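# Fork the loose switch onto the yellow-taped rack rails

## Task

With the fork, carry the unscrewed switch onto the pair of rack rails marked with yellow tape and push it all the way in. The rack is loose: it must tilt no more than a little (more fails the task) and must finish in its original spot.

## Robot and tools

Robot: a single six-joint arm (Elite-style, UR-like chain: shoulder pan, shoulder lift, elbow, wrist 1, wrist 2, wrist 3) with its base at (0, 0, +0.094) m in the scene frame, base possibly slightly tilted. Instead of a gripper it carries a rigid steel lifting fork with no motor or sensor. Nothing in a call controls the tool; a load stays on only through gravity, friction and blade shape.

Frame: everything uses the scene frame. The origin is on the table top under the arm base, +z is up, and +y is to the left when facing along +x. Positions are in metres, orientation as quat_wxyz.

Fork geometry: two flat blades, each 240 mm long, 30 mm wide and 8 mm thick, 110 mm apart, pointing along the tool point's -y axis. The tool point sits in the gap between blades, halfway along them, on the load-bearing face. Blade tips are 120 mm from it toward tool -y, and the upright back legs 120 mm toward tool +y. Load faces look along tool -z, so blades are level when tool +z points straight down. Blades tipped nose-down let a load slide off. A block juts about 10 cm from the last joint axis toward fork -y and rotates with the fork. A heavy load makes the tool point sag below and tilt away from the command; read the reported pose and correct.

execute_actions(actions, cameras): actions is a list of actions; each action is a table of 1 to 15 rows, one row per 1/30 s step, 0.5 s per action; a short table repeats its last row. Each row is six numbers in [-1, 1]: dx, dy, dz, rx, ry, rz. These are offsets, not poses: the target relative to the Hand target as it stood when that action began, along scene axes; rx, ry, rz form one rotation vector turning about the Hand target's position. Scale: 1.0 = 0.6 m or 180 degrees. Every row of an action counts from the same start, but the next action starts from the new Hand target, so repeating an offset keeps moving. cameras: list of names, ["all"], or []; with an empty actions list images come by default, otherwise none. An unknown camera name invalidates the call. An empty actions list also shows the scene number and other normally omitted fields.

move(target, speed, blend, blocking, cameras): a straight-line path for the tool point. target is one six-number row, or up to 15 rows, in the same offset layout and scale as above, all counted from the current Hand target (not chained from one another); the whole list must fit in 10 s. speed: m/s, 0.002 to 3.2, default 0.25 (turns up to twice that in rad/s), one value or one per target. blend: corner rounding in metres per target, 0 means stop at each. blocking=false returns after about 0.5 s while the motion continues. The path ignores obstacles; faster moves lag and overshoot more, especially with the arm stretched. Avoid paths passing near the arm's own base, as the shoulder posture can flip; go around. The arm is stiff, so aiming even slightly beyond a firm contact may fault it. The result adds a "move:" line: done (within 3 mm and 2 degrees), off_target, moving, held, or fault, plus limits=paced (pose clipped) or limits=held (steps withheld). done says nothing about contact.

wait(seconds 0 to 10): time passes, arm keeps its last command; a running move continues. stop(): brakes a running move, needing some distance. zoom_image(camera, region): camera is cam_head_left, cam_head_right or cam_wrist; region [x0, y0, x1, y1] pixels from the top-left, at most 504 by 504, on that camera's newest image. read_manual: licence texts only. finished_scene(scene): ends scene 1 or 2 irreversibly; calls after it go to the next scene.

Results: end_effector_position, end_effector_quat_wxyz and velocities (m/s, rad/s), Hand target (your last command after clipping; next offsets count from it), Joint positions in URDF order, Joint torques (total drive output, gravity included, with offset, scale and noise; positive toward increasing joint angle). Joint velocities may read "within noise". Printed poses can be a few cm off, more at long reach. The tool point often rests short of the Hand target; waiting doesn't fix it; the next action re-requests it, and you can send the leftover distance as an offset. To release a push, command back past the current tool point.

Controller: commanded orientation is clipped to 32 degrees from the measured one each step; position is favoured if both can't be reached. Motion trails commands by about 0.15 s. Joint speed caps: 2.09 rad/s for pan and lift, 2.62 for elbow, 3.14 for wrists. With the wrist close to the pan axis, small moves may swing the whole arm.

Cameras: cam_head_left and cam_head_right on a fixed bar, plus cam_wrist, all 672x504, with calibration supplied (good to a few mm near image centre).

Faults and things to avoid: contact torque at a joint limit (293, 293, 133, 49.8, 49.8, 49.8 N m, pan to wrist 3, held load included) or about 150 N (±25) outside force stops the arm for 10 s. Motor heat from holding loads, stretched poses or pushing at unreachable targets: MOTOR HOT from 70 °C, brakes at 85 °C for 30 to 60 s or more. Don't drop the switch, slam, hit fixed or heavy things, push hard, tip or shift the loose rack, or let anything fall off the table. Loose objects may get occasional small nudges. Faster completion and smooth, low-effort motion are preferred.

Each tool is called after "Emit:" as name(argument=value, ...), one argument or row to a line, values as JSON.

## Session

Emit:
execute_actions(
  actions=[],
)

Scene clock: 0.00 s.
end_effector_position=(+0.3721, -0.1179, +0.2683) end_effector_quat_wxyz=(-0.171, +0.978, -0.115, +0.012)
Joint positions: [1.982 -1.736 2.436 -1.964 -1.402 0.575]
Joint velocities: within noise
Joint torques (N m): no reading
Hand target: +0.3721, -0.1179, +0.2683; -0.171, +0.978, -0.115, +0.012
camera_calibration:
cam_wrist: T_world_to_cam=[[0.971635, -0.232132, -0.0451733, -0.367249], [-0.231942, -0.972683, 0.00947392, -0.159603], [-0.0461385, 0.00127239, -0.998934, 0.379723], [0, 0, 0, 1]] pos_world=[0.337333, -0.240977, 0.364241]

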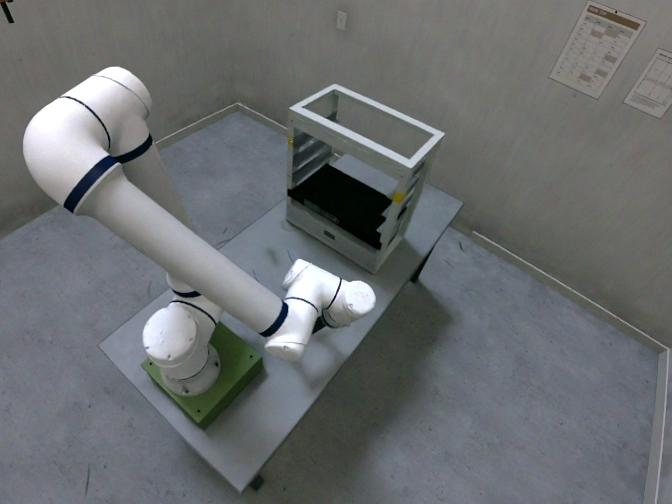

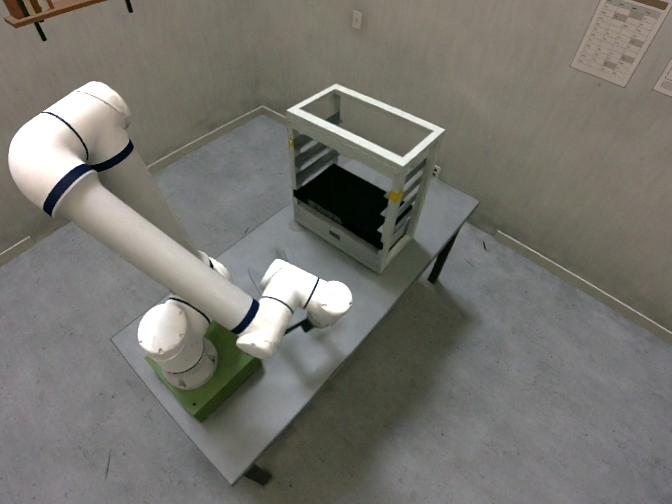

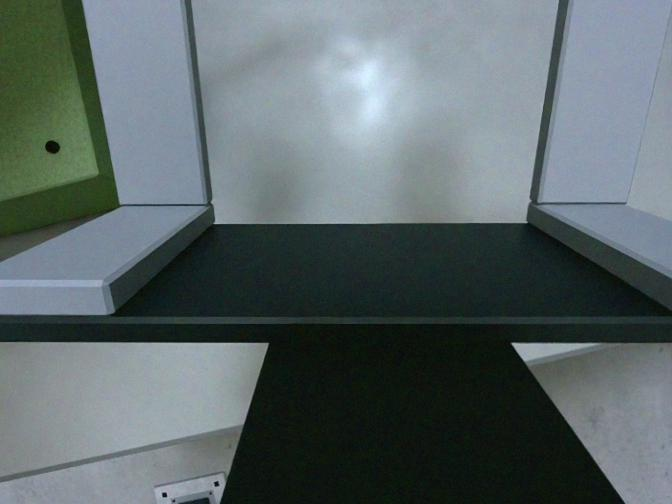

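Emit:
zoom_image(
  camera="cam_head_left",
  region=[270, 70, 470, 280],
)

Emit:
zoom_image(
  camera="cam_head_right",
  region=[270, 70, 470, 280],
)

Scaled by 2.400.

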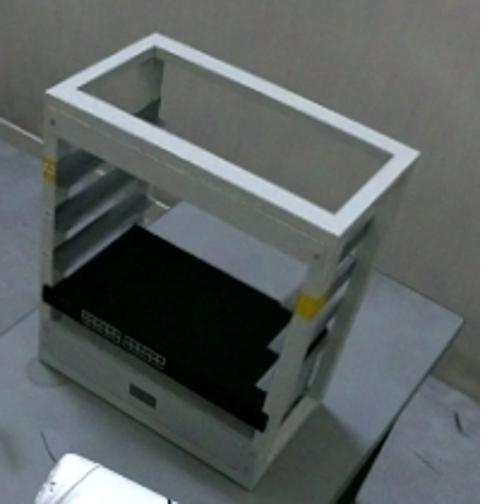

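Scaled by 2.400.

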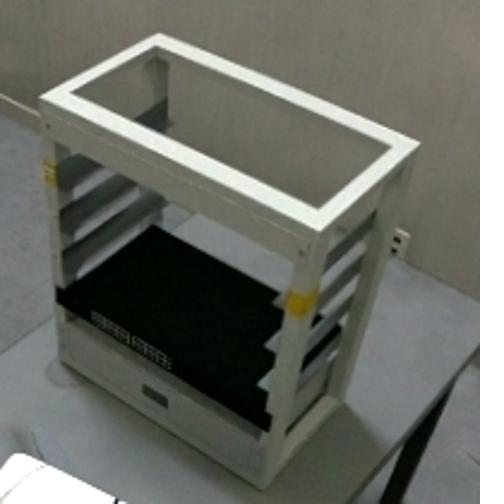

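Emit:
move(
  target=[
    [0, 0.05, 0.4, 0, 0, -0.1],
    [0.3, 0.2, 0.7, -0.0031, -0.0048, -0.4114],
  ],
  blend=[0.05, 0],
  speed=0.35,
)

Emit:
move(
  target=[0.255, 0.03, 0.27, 0, 0, 0],
  speed=0.3,
  cameras=["all"],
)

Emit:
zoom_image(
  camera="cam_wrist",
  region=[190, 0, 390, 220],
)

Emit:
zoom_image(
  camera="cam_wrist",
  region=[370, 0, 570, 220],
)

Scene clock: 26.17 s.
end_effector_position=(+0.5521, +0.0021, +0.6883) end_effector_quat_wxyz=(-0.126, +0.713, -0.680, +0.120)
Joint positions: [2.558 -2.283 2.057 -1.607 -1.357 2.494]
Joint torques (N m): [9.85 19.63 -101.82 -11.9 -0.08 3.53]
Hand target: +0.5521, +0.0021, +0.6883; -0.126, +0.713, -0.680, +0.120
Off the commanded pose: 0.000 m, 0 deg.
move: done

Scene clock: 27.67 s.
end_effector_position=(+0.7050, +0.0201, +0.8502) end_effector_quat_wxyz=(-0.126, +0.713, -0.680, +0.120)
Joint positions: [2.811 -1.927 1.621 -1.571 -1.428 2.741]
Joint torques (N m): [9.06 -12.16 -101.82 -7.68 -0.46 3.3]
Hand target: +0.7051, +0.0201, +0.8503; -0.126, +0.713, -0.680, +0.120
Off the commanded pose: 0.000 m, 0 deg.
move: done
camera_calibration:
cam_wrist: T_world_to_cam=[[0.043908, -0.998607, -0.0292656, 0.0235248], [-0.99902, -0.0440536, 0.00434723, 0.572823], [-0.00563043, 0.029046, -0.999562, 0.947602], [0, 0, 0, 1]] pos_world=[0.576564, 0.0212028, 0.945386]

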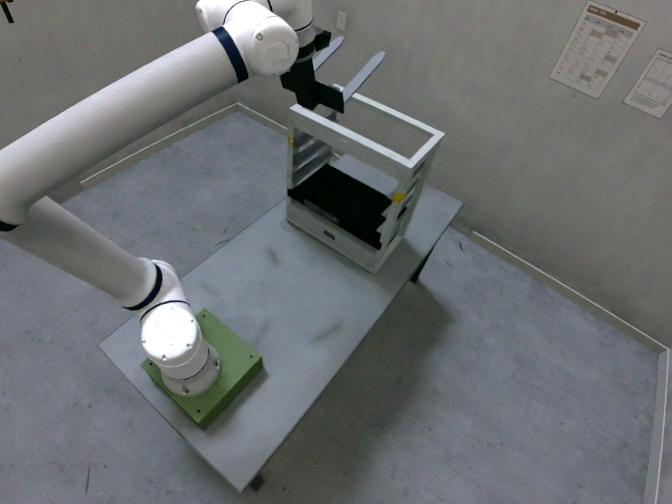

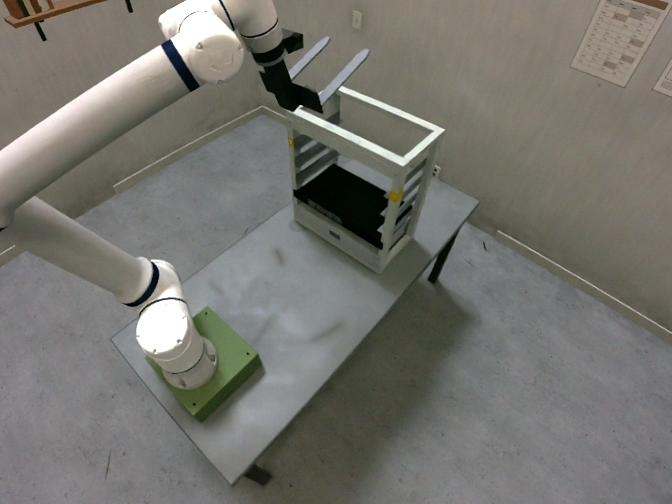

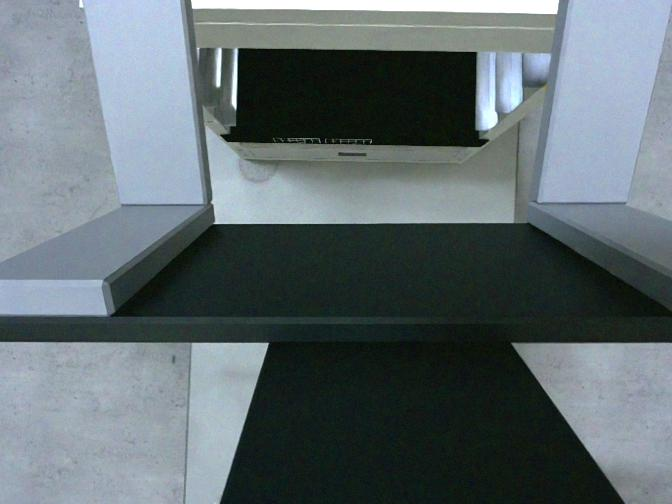

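Scaled by 2.291.

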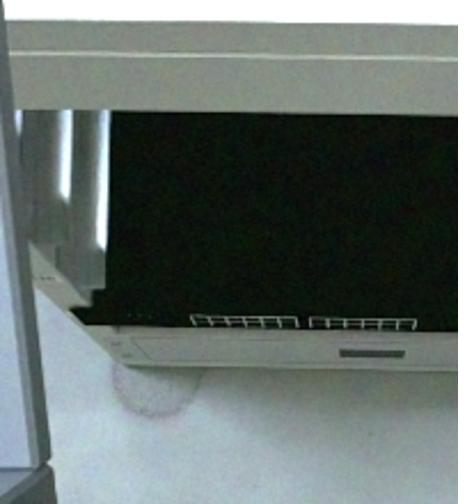

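Scaled by 2.291.

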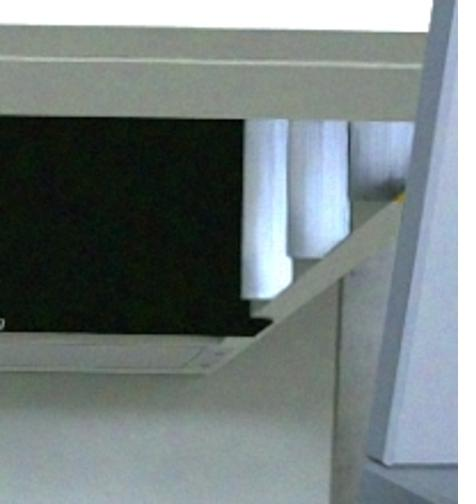

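Emit:
zoom_image(
  camera="cam_wrist",
  region=[230, 120, 310, 180],
)

Emit:
zoom_image(
  camera="cam_wrist",
  region=[410, 120, 490, 180],
)

Emit:
zoom_image(
  camera="cam_wrist",
  region=[190, 0, 270, 60],
)

Emit:
zoom_image(
  camera="cam_wrist",
  region=[490, 0, 570, 60],
)

Emit:
zoom_image(
  camera="cam_wrist",
  region=[190, 185, 270, 245],
)

Emit:
zoom_image(
  camera="cam_wrist",
  region=[490, 185, 570, 245],
)

Scaled by 6.300.

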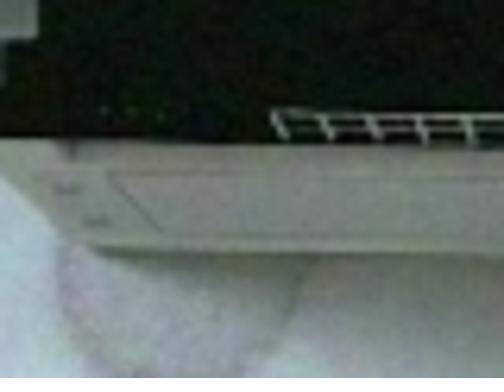

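Scaled by 6.300.

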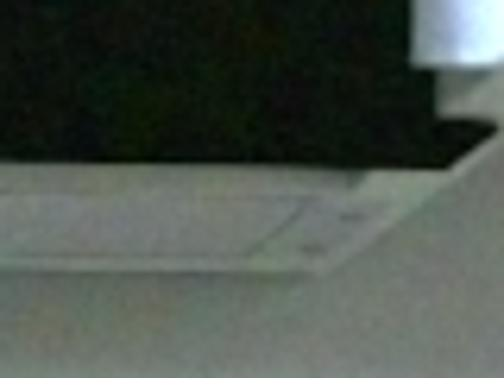

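Scaled by 6.300.

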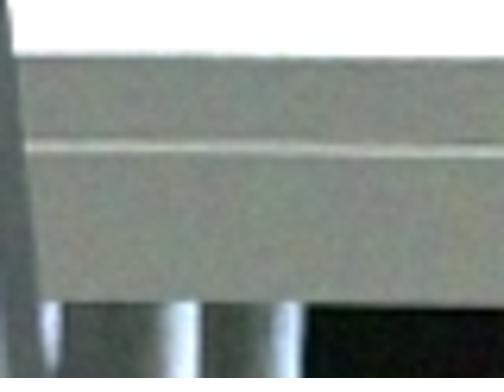

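Scaled by 6.300.

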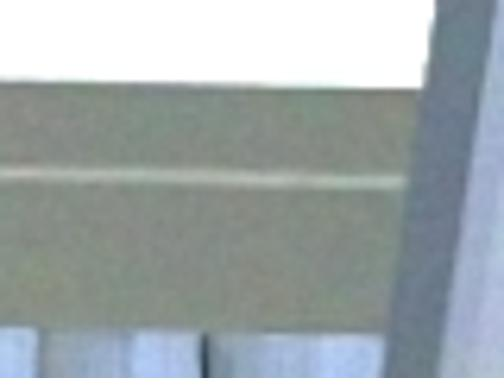

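Scaled by 6.300.

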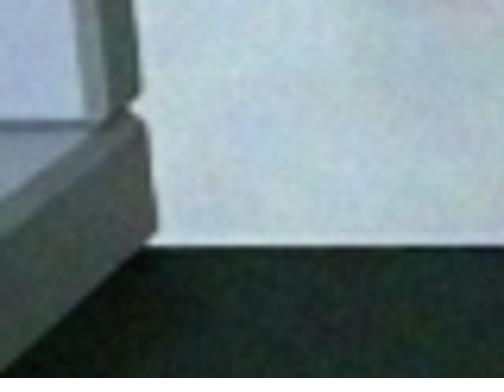

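Scaled by 6.300.

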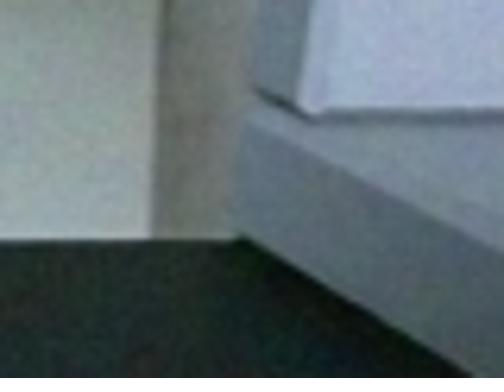

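Emit:
move(
  target=[
    [-0.35, 0.1, -0.05, 0, -0.06, 0],
    [-0.33, 0.25, -0.58, 0, -0.16, 0],
  ],
  blend=[0.06, 0],
  speed=0.35,
  cameras=["cam_wrist"],
)

Emit:
zoom_image(
  camera="cam_wrist",
  region=[190, 0, 560, 225],
)

Scene clock: 58.67 s.
end_effector_position=(+0.5071, +0.1700, +0.5023) end_effector_quat_wxyz=(-0.291, +0.660, -0.627, +0.293)
Joint positions: [3.067 -2.341 2.76 -2.822 -1.46 3.021]
Joint torques (N m): [7.27 26.22 -74.68 -13.88 -1.31 3.49]
Hand target: +0.5071, +0.1701, +0.5023; -0.291, +0.660, -0.627, +0.294
Off the commanded pose: 0.000 m, 0 deg.
move: done
camera_calibration:
cam_wrist: T_world_to_cam=[[0.0528486, -0.998592, -0.00458001, 0.154833], [-0.877618, -0.0442571, -0.477313, 0.563695], [0.476438, 0.0292448, -0.878721, 0.289272], [0, 0, 0, 1]] pos_world=[0.348707, 0.171103, 0.523958]
Images, in order (width x height): cam_wrist 672x504.

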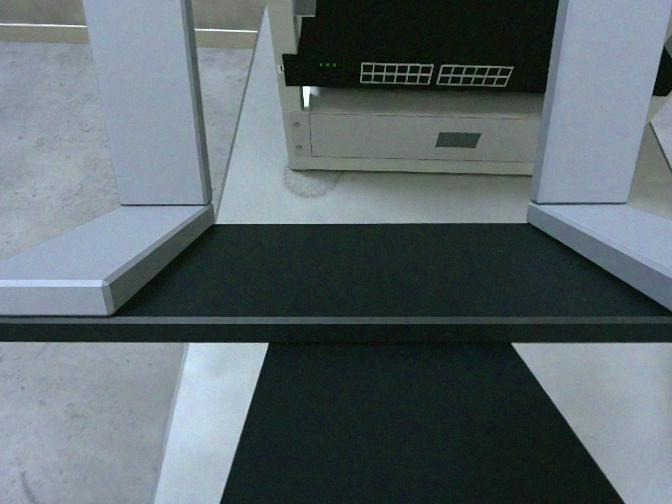

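Scaled by 1.362.

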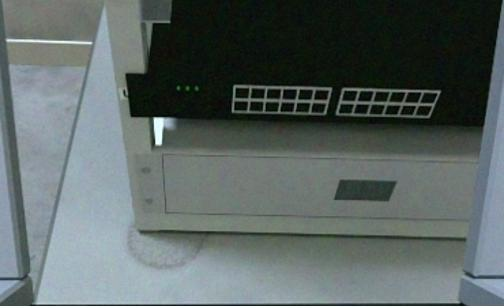

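Emit:
move(
  target=[0, -0.02, 0, 0, -0.13, 0],
  speed=0.3,
  cameras=["cam_wrist"],
)

Emit:
zoom_image(
  camera="cam_wrist",
  region=[190, 0, 560, 225],
)

Emit:
move(
  target=[0, -0.55, 0, 0, 0, 0],
  speed=0.35,
  cameras=["cam_wrist"],
)

Emit:
zoom_image(
  camera="cam_wrist",
  region=[190, 0, 560, 225],
)

Scene clock: 65.37 s.
end_effector_position=(+0.5056, +0.1659, +0.5028) end_effector_quat_wxyz=(-0.331, +0.642, -0.606, +0.333)
Joint positions: [3.024 -2.248 2.841 -3.12 -1.412 3.005]
Joint torques (N m): [10 -3.98 -93.05 -8.68 -1.22 3.53]
Hand target: +0.5056, +0.1659, +0.5028; -0.330, +0.642, -0.606, +0.333 (not the last commanded pose)
Off the commanded pose: 0.008 m, 16 deg.
move: held (a check stopped the path); limits=held
pose unreachable: on one or more control steps of this call, first in action 0 (counted from 0), an arm could not follow its commanded pose, so it was not sent that pose on those steps. It may still have moved: this result reports where it is.
cause: moving toward the commanded pose would bring two parts of the arm too close to each other (joints 3 (elbow) and 4 (wrist 1) lie between them).
camera_calibration:
cam_wrist: T_world_to_cam=[[0.058744, -0.998271, 0.00220362, 0.144389], [-0.810647, -0.0489911, -0.583482, 0.58273], [0.582581, 0.0324897, -0.812123, 0.202726], [0, 0, 0, 1]] pos_world=[0.345802, 0.166101, 0.504332]
Images, in order (width x height): cam_wrist 672x504.

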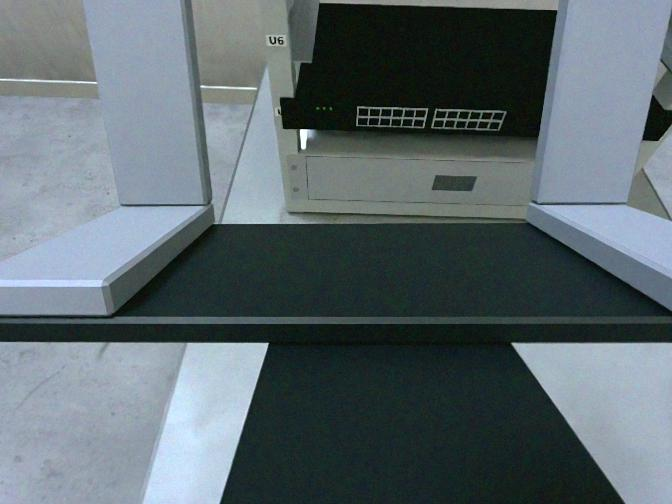

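Scaled by 1.362.

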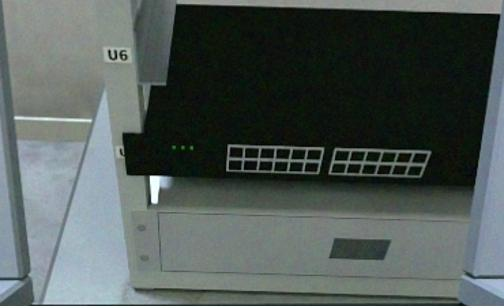

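Scene clock: 66.40 s.
end_effector_position=(+0.5072, +0.1179, +0.5024) end_effector_quat_wxyz=(-0.325, +0.626, -0.617, +0.348)
Joint positions: [2.807 -2.38 2.872 -3.012 -1.275 2.902]
Joint torques (N m): [10.13 33.38 -96.69 -13.13 -0.58 3.57]
Hand target: +0.5073, +0.1180, +0.5024; -0.325, +0.626, -0.617, +0.348 (not the last commanded pose)
Off the commanded pose: 0.282 m, 3 deg.
move: held (a check stopped the path); limits=held
pose unreachable: on one or more control steps of this call, first in action 0 (counted from 0), an arm could not follow its commanded pose, so it was not sent that pose on those steps. It may still have moved: this result reports where it is.
cause: moving toward the commanded pose would bring two parts of the arm too close to each other (joints 3 (elbow) and 4 (wrist 1) lie between them).
camera_calibration:
cam_wrist: T_world_to_cam=[[0.0110992, -0.9999, 0.00876407, 0.117365], [-0.802751, -0.014136, -0.596147, 0.579706], [0.596211, -0.000418619, -0.802828, 0.19541], [0, 0, 0, 1]] pos_world=[0.347551, 0.125629, 0.501442]
Images, in order (width x height): cam_wrist 672x504.

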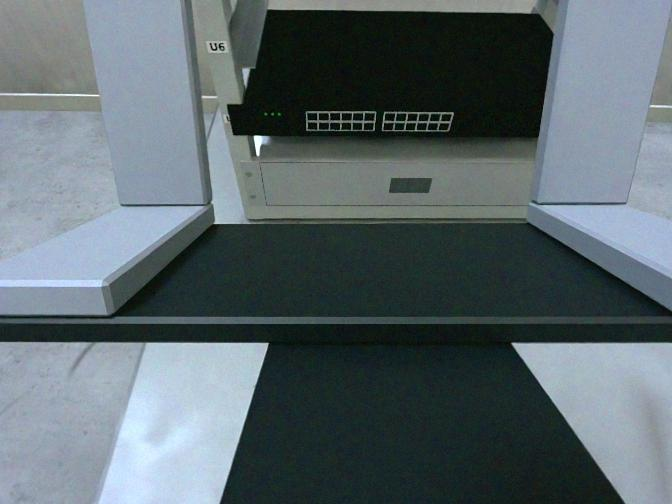

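Scaled by 1.362.

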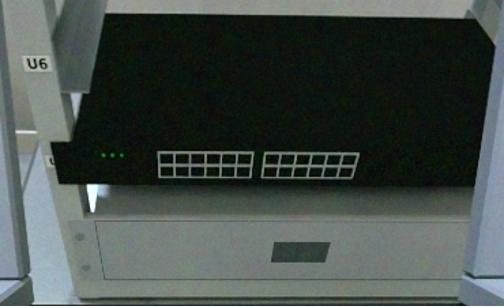

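Emit:
move(
  target=[
    [0.06, -0.1, 0, 0.004, 0.15, 0.0005],
    [0.1295, -0.1778, -0.1, 0.0081, 0.3132, 0.0009],
    [0.1295, -0.1778, -0.5873, 0.0081, 0.3132, 0.0009],
  ],
  blend=[0.04, 0.04, 0],
  speed=0.3,
  cameras=["all"],
)

Emit:
zoom_image(
  camera="cam_head_left",
  region=[270, 120, 450, 290],
)

Emit:
zoom_image(
  camera="cam_head_right",
  region=[270, 120, 450, 290],
)

Scene clock: 84.30 s.
end_effector_position=(+0.5849, +0.0113, +0.1501) end_effector_quat_wxyz=(-0.003, +0.713, -0.701, +0.003)
Joint positions: [2.785 -1.663 2.598 -2.5 -1.566 2.721]
Joint torques (N m): [9.09 -18.6 -46.16 -10.27 2.12 3.6]
Hand target: +0.5850, +0.0113, +0.1501; -0.003, +0.713, -0.701, +0.003
Off the commanded pose: 0.000 m, 0 deg.
move: done
camera_calibration:
cam_wrist: T_world_to_cam=[[0.00427241, -0.999623, -0.0271356, 0.0224348], [-0.941026, -0.0131993, 0.338075, 0.371197], [-0.338306, 0.024091, -0.940728, 0.433242], [0, 0, 0, 1]] pos_world=[0.495778, 0.0168887, 0.282679]

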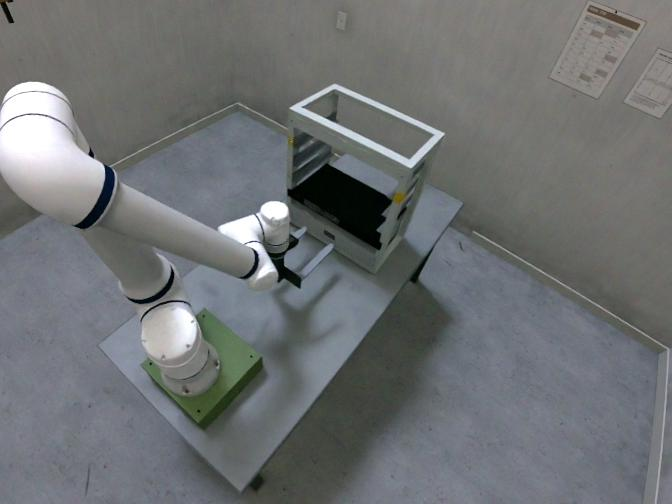

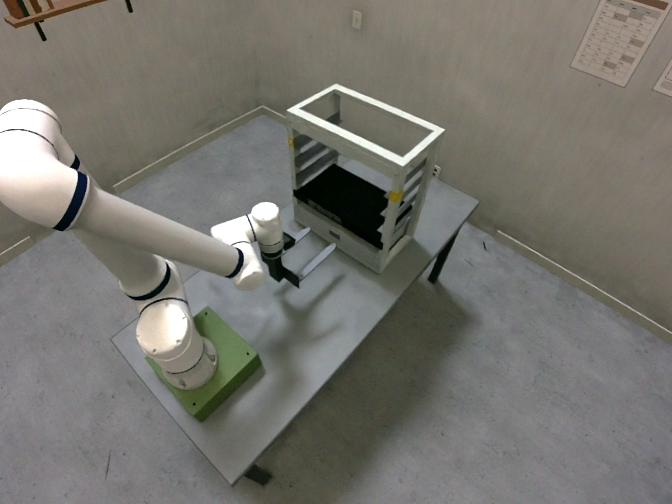

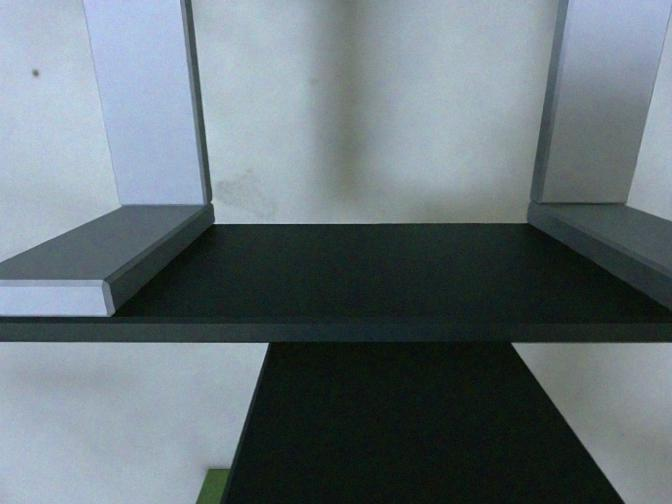

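Scaled by 2.800.

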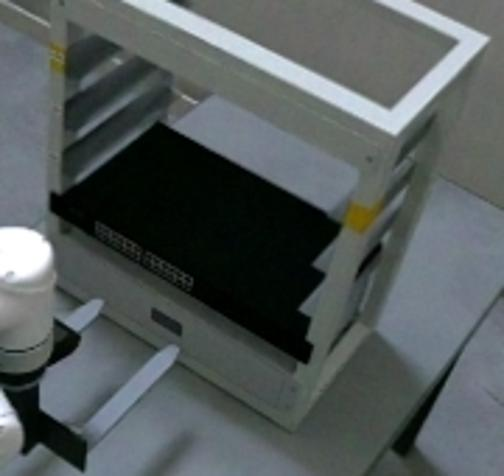

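Scaled by 2.800.

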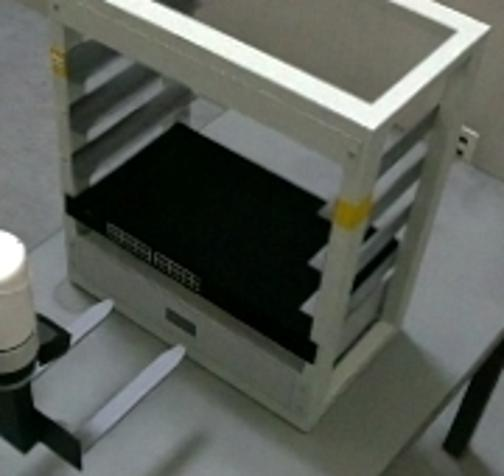

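Emit:
move(
  target=[
    [0.08, 0.0014, -0.005, 0, 0, 0],
    [0.3867, 0.0068, -0.005, 0, 0, 0],
  ],
  speed=0.12,
  blend=[0.02, 0],
  cameras=["all"],
)

Emit:
zoom_image(
  camera="cam_head_left",
  region=[270, 120, 450, 290],
)

Emit:
zoom_image(
  camera="cam_wrist",
  region=[190, 10, 380, 110],
)

Emit:
zoom_image(
  camera="cam_wrist",
  region=[370, 10, 560, 110],
)

Scene clock: 97.37 s.
end_effector_position=(+0.8168, +0.0154, +0.1471) end_effector_quat_wxyz=(-0.003, +0.713, -0.701, +0.003)
Joint positions: [2.935 -1.292 2.184 -2.458 -1.565 2.872]
Joint torques (N m): [9.87 -61.89 -73.15 -5.6 -1.09 3.42]
Hand target: +0.8170, +0.0154, +0.1471; -0.003, +0.713, -0.701, +0.003
Off the commanded pose: 0.000 m, 0 deg.
move: done
camera_calibration:
cam_wrist: T_world_to_cam=[[0.00424114, -0.99962, -0.0272297, 0.0255076], [-0.941059, -0.0131994, 0.337985, 0.590477], [-0.338216, 0.0241913, -0.940757, 0.508587], [0, 0, 0, 1]] pos_world=[0.727578, 0.0209885, 0.279579]

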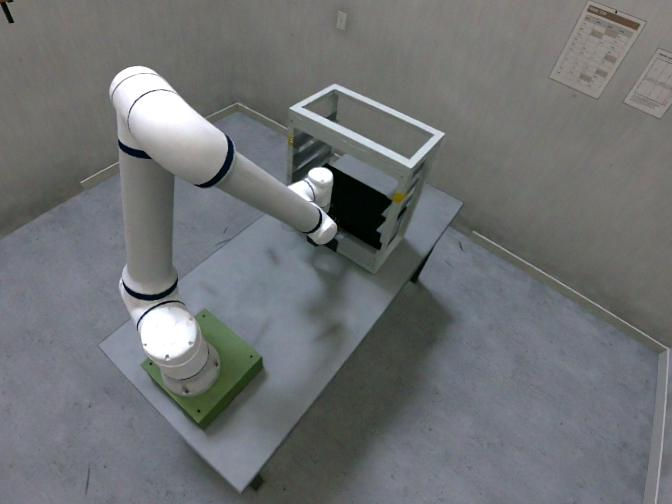

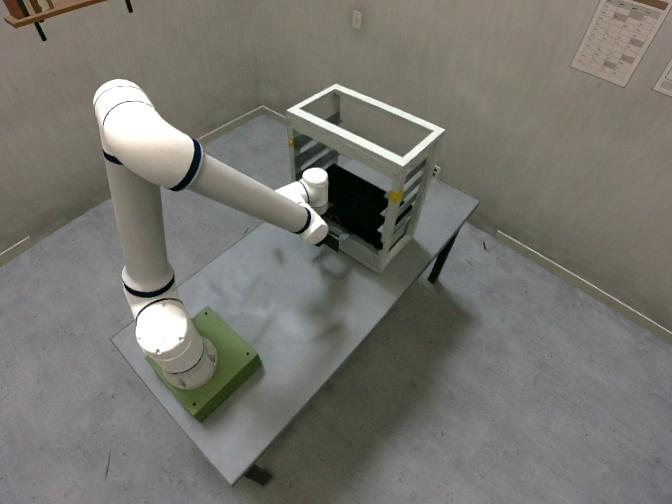

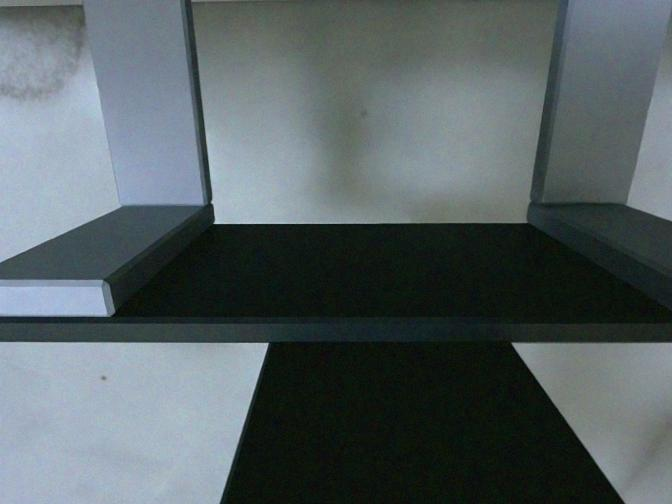

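Scaled by 2.800.

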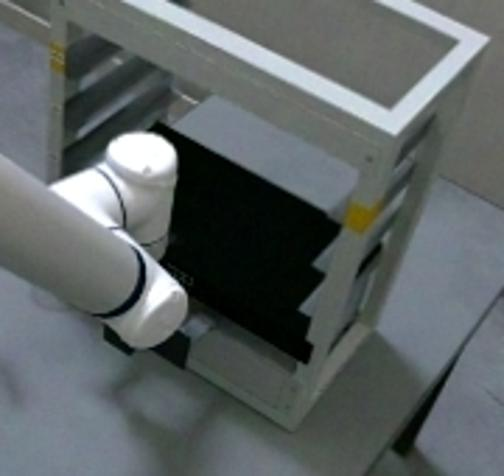

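Scaled by 2.653.

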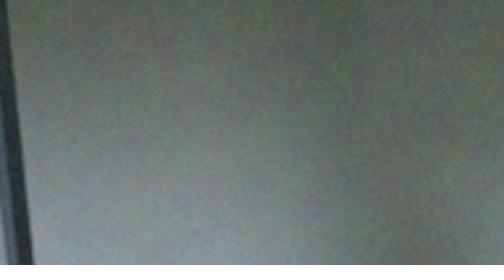

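Scaled by 2.653.

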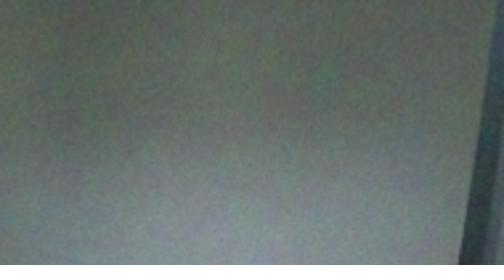

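Emit:
zoom_image(
  camera="cam_wrist",
  region=[0, 0, 90, 40],
)

Emit:
zoom_image(
  camera="cam_wrist",
  region=[190, 0, 290, 40],
)

Emit:
zoom_image(
  camera="cam_wrist",
  region=[290, 0, 390, 40],
)

Emit:
zoom_image(
  camera="cam_wrist",
  region=[470, 0, 570, 40],
)

Scaled by 5.600.

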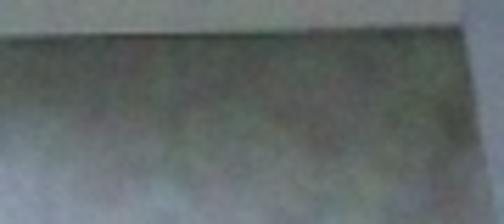

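Scaled by 5.040.

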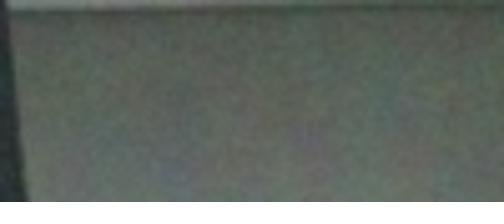

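Scaled by 5.040.

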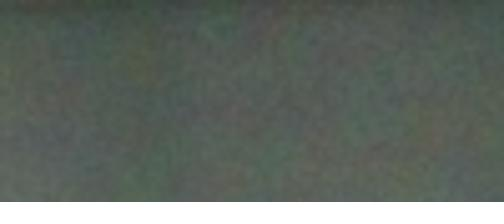

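Scaled by 5.040.

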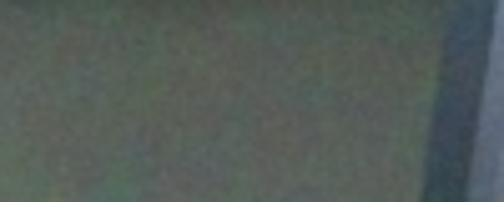

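Emit:
move(
  target=[0, 0, 0.02, 0, 0, 0],
  speed=0.05,
)

Emit:
move(
  target=[0, 0, 0.007, 0, 0, 0],
  speed=0.03,
)

Emit:
move(
  target=[0, 0, 0.007, 0, 0, 0],
  speed=0.03,
)

Emit:
move(
  target=[0, 0, 0.007, 0, 0, 0],
  speed=0.03,
)

Scene clock: 108.43 s.
end_effector_position=(+0.8170, +0.0154, +0.1589) end_effector_quat_wxyz=(-0.003, +0.713, -0.701, +0.003)
Joint positions: [2.935 -1.309 2.177 -2.433 -1.565 2.872]
Joint torques (N m): [-6.21 -88.64 -74.95 -5.48 -1.07 0.16]
Hand target: +0.8170, +0.0154, +0.1591; -0.003, +0.713, -0.701, +0.003
Off the commanded pose: 0.000 m, 0 deg.
move: done

Scene clock: 109.13 s.
end_effector_position=(+0.8170, +0.0154, +0.1631) end_effector_quat_wxyz=(-0.003, +0.713, -0.701, +0.003)
Joint positions: [2.935 -1.316 2.175 -2.424 -1.565 2.872]
Joint torques (N m): [-14.59 -90.34 -75 -5.42 -1.41 -1.64]
Hand target: +0.8170, +0.0154, +0.1633; -0.003, +0.713, -0.701, +0.003
Off the commanded pose: 0.000 m, 0 deg.
move: done

Scene clock: 109.83 s.
end_effector_position=(+0.8170, +0.0154, +0.1673) end_effector_quat_wxyz=(-0.003, +0.713, -0.701, +0.003)
Joint positions: [2.935 -1.322 2.172 -2.416 -1.565 2.872]
Joint torques (N m): [-16.2 -88.68 -75.93 -5.85 -1.37 -1.74]
Hand target: +0.8170, +0.0154, +0.1675; -0.003, +0.713, -0.701, +0.003
Off the commanded pose: 0.000 m, 0 deg.
move: done

Scene clock: 110.53 s.
end_effector_position=(+0.8170, +0.0154, +0.1715) end_effector_quat_wxyz=(-0.003, +0.713, -0.701, +0.003)
Joint positions: [2.935 -1.328 2.17 -2.407 -1.565 2.872]
Joint torques (N m): [-18.91 -89.46 -76.2 -5.12 -1.47 -1.82]
Hand target: +0.8170, +0.0154, +0.1717; -0.003, +0.713, -0.701, +0.003
Off the commanded pose: 0.000 m, 0 deg.
move: done

Emit:
move(
  target=[0, 0, 0.005, 0, 0, 0],
  speed=0.03,
)

Emit:
move(
  target=[0, 0, 0.005, 0, 0, 0],
  speed=0.03,
)

Emit:
move(
  target=[0, 0, 0.005, 0, 0, 0],
  speed=0.03,
)

Scene clock: 114.20 s.
end_effector_position=(+0.8168, +0.0154, +0.1742) end_effector_quat_wxyz=(-0.003, +0.713, -0.701, +0.003)
Joint positions: [2.935 -1.332 2.168 -2.401 -1.565 2.872]
Joint torques (N m): [-19.94 -122.76 -112.4 -19.35 4.02 -2.01]
Hand target: +0.8170, +0.0154, +0.1747; -0.003, +0.713, -0.701, +0.003
Off the commanded pose: 0.000 m, 0 deg.
move: done

Scene clock: 114.90 s.
end_effector_position=(+0.8170, +0.0154, +0.1775) end_effector_quat_wxyz=(-0.003, +0.713, -0.701, +0.003)
Joint positions: [2.935 -1.337 2.166 -2.395 -1.565 2.872]
Joint torques (N m): [-21.95 -123.81 -113.76 -20.03 3.97 -2.1]
Hand target: +0.8170, +0.0154, +0.1777; -0.003, +0.713, -0.701, +0.003
Off the commanded pose: 0.000 m, 0 deg.
move: done

Scene clock: 115.60 s.
end_effector_position=(+0.8170, +0.0154, +0.1805) end_effector_quat_wxyz=(-0.003, +0.713, -0.701, +0.003)
Joint positions: [2.935 -1.341 2.164 -2.388 -1.565 2.872]
Joint torques (N m): [-23.03 -122.21 -114.52 -20.05 4.01 -2.23]
Hand target: +0.8170, +0.0154, +0.1807; -0.003, +0.713, -0.701, +0.003
Off the commanded pose: 0.000 m, 0 deg.
move: done

Emit:
move(
  target=[-0.1, -0.0017, 0, 0, 0, 0],
  speed=0.08,
  cameras=["cam_head_left", "cam_head_right"],
)

Emit:
zoom_image(
  camera="cam_head_right",
  region=[270, 120, 450, 290],
)

Scene clock: 119.47 s.
end_effector_position=(+0.7572, +0.0144, +0.1806) end_effector_quat_wxyz=(-0.003, +0.713, -0.701, +0.003)
Joint positions: [2.908 -1.427 2.274 -2.412 -1.565 2.844]
Joint torques (N m): [-21.86 -109.26 -87.88 -24.78 3.09 -2.25]
Hand target: +0.7570, +0.0144, +0.1807; -0.003, +0.713, -0.701, +0.003
Off the commanded pose: 0.000 m, 0 deg.
move: done
Images, in order (width x height): cam_head_left 672x504, cam_head_right 672x504.

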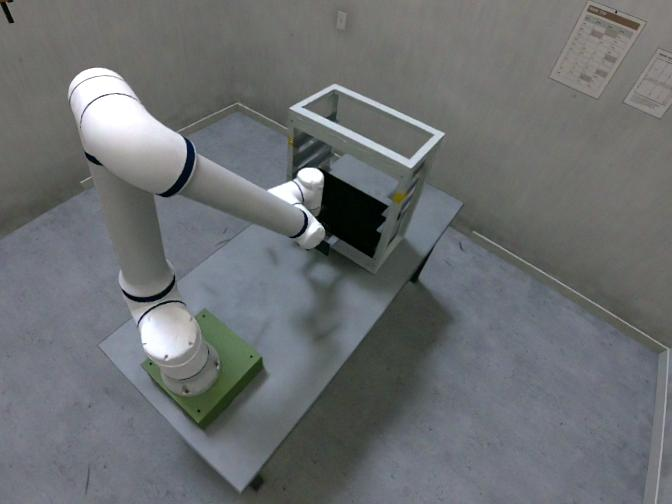

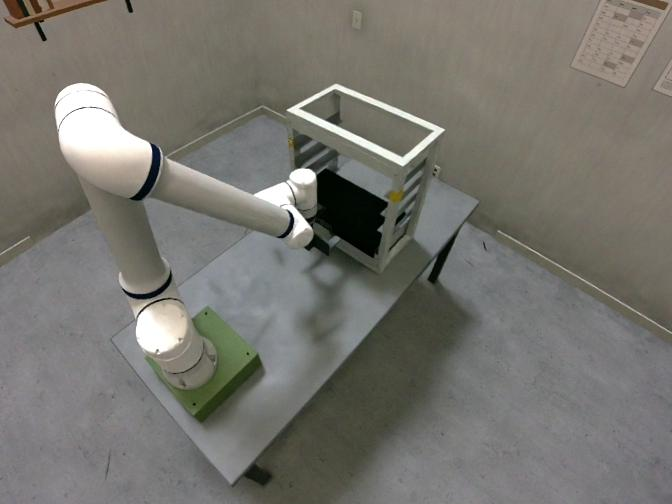

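Scaled by 2.800.

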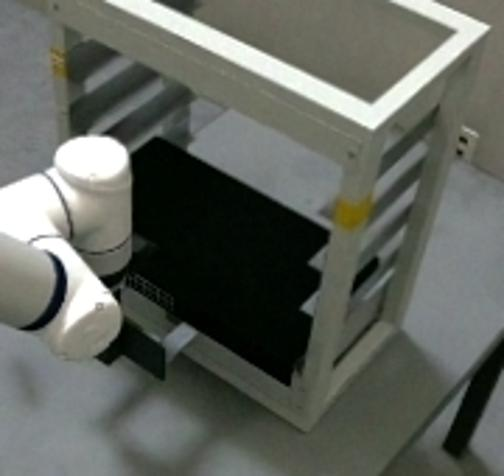

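Emit:
move(
  target=[-0.35, -0.0061, 0, 0, 0, 0],
  speed=0.12,
  cameras=["cam_head_left", "cam_head_right"],
)

Emit:
zoom_image(
  camera="cam_head_right",
  region=[250, 110, 450, 290],
)

Emit:
zoom_image(
  camera="cam_head_left",
  region=[250, 110, 450, 290],
)

Scene clock: 126.00 s.
end_effector_position=(+0.5471, +0.0107, +0.1806) end_effector_quat_wxyz=(-0.003, +0.713, -0.701, +0.003)
Joint positions: [2.742 -1.826 2.63 -2.369 -1.566 2.679]
Joint torques (N m): [-21.76 -57.15 -90.47 -19.52 5.74 -2.17]
Hand target: +0.5470, +0.0107, +0.1807; -0.003, +0.713, -0.701, +0.003
Off the commanded pose: 0.000 m, 0 deg.
move: done
Images, in order (width x height): cam_head_left 672x504, cam_head_right 672x504.

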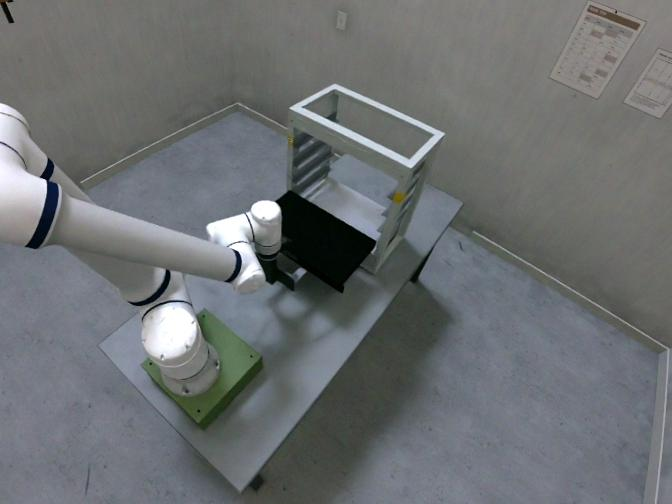

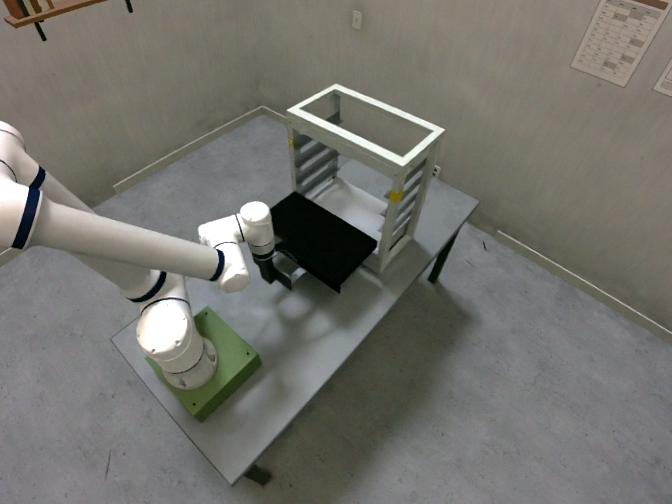

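Scaled by 2.520.

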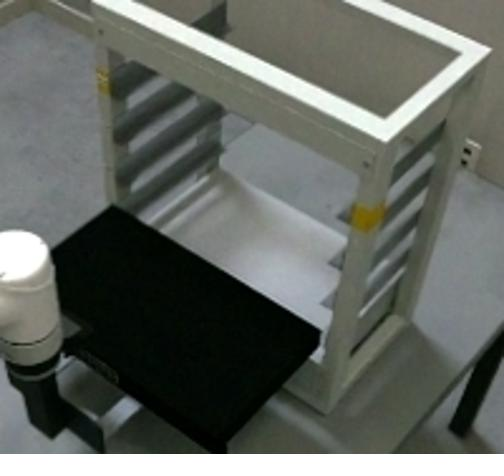

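Scaled by 2.520.

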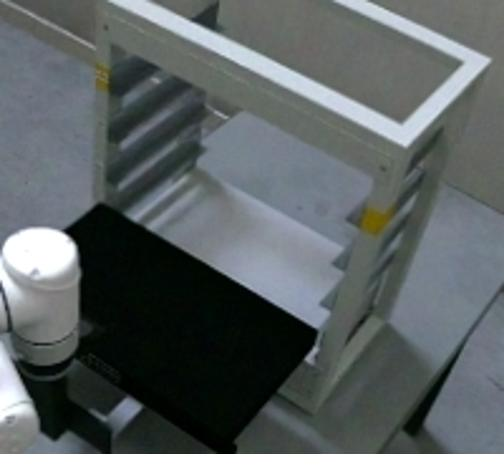

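Emit:
move(
  target=[0, 0, 0.4445, 0, 0, 0],
  speed=0.13,
)

Emit:
move(
  target=[0.05, 0.0009, 0, 0, 0, 0],
  speed=0.1,
  cameras=["cam_head_left", "cam_head_right"],
)

Emit:
zoom_image(
  camera="cam_head_right",
  region=[250, 70, 450, 250],
)

Emit:
zoom_image(
  camera="cam_head_left",
  region=[250, 70, 450, 250],
)

Scene clock: 136.67 s.
end_effector_position=(+0.5470, +0.0107, +0.4472) end_effector_quat_wxyz=(-0.003, +0.713, -0.701, +0.003)
Joint positions: [2.742 -2.121 2.251 -1.694 -1.566 2.678]
Joint torques (N m): [-22.6 -45.67 -146.79 -19.37 3.13 -2.36]
Hand target: +0.5470, +0.0107, +0.4474; -0.003, +0.713, -0.701, +0.003
Off the commanded pose: 0.000 m, 0 deg.
move: done

Scene clock: 137.63 s.
end_effector_position=(+0.5768, +0.0113, +0.4474) end_effector_quat_wxyz=(-0.003, +0.713, -0.701, +0.003)
Joint positions: [2.776 -2.054 2.22 -1.731 -1.566 2.712]
Joint torques (N m): [7.95 -25.56 -145.79 -24.49 2.29 3.56]
Hand target: +0.5770, +0.0113, +0.4474; -0.003, +0.713, -0.701, +0.003
Off the commanded pose: 0.000 m, 0 deg.
move: done
Images, in order (width x height): cam_head_left 672x504, cam_head_right 672x504.

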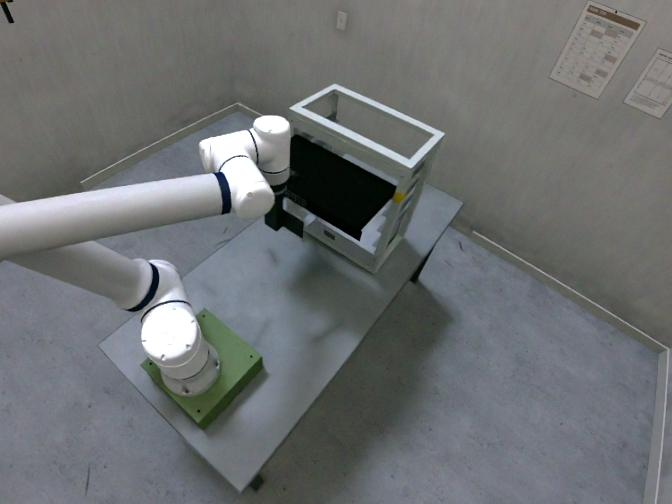

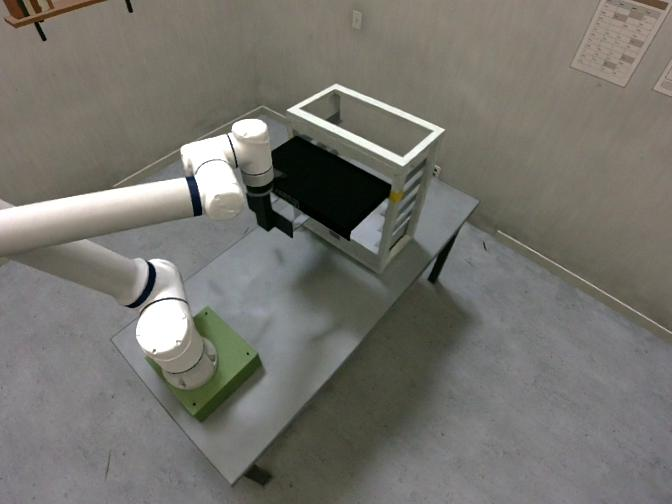

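Scaled by 2.520.

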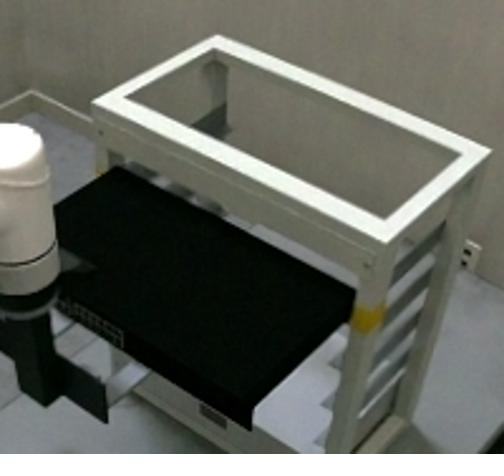

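Scaled by 2.520.

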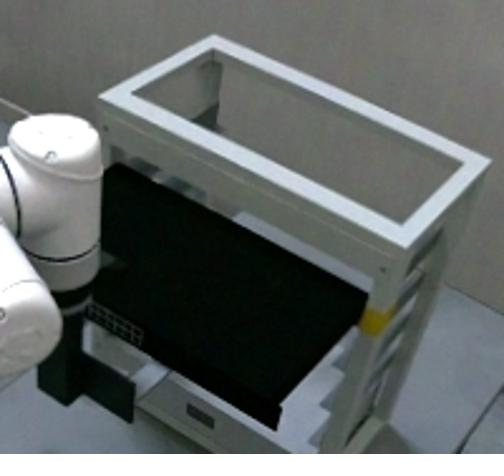

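Emit:
move(
  target=[0.05, 0.0009, 0, 0, 0, 0],
  speed=0.04,
  cameras=["cam_head_left", "cam_head_right"],
)

Emit:
zoom_image(
  camera="cam_head_right",
  region=[270, 100, 430, 220],
)

Emit:
zoom_image(
  camera="cam_head_left",
  region=[270, 100, 430, 220],
)

Scene clock: 144.17 s.
end_effector_position=(+0.6068, +0.0118, +0.4474) end_effector_quat_wxyz=(-0.003, +0.713, -0.701, +0.003)
Joint positions: [2.805 -1.989 2.187 -1.763 -1.565 2.742]
Joint torques (N m): [9.04 -29.77 -145.98 -24.42 3.29 3.57]
Hand target: +0.6070, +0.0118, +0.4474; -0.003, +0.713, -0.701, +0.003
Off the commanded pose: 0.000 m, 0 deg.
move: done
Images, in order (width x height): cam_head_left 672x504, cam_head_right 672x504.

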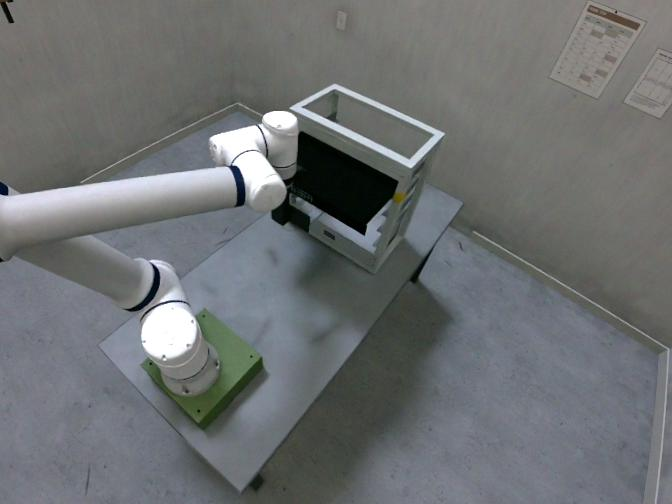

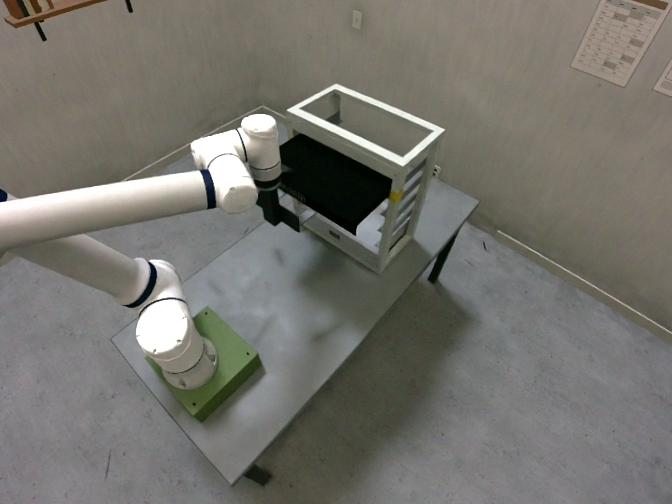

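Scaled by 3.150.

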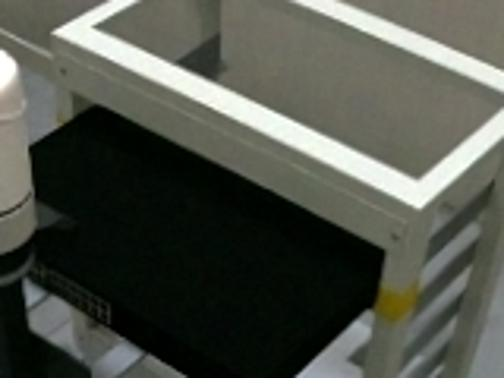

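Scaled by 3.150.

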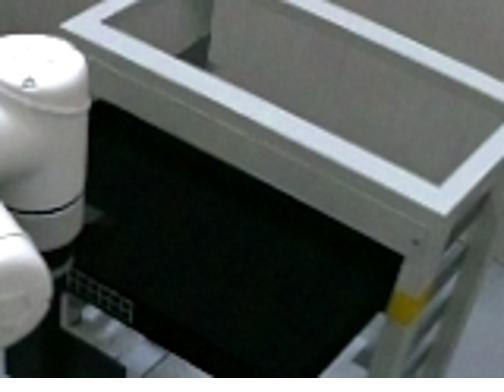

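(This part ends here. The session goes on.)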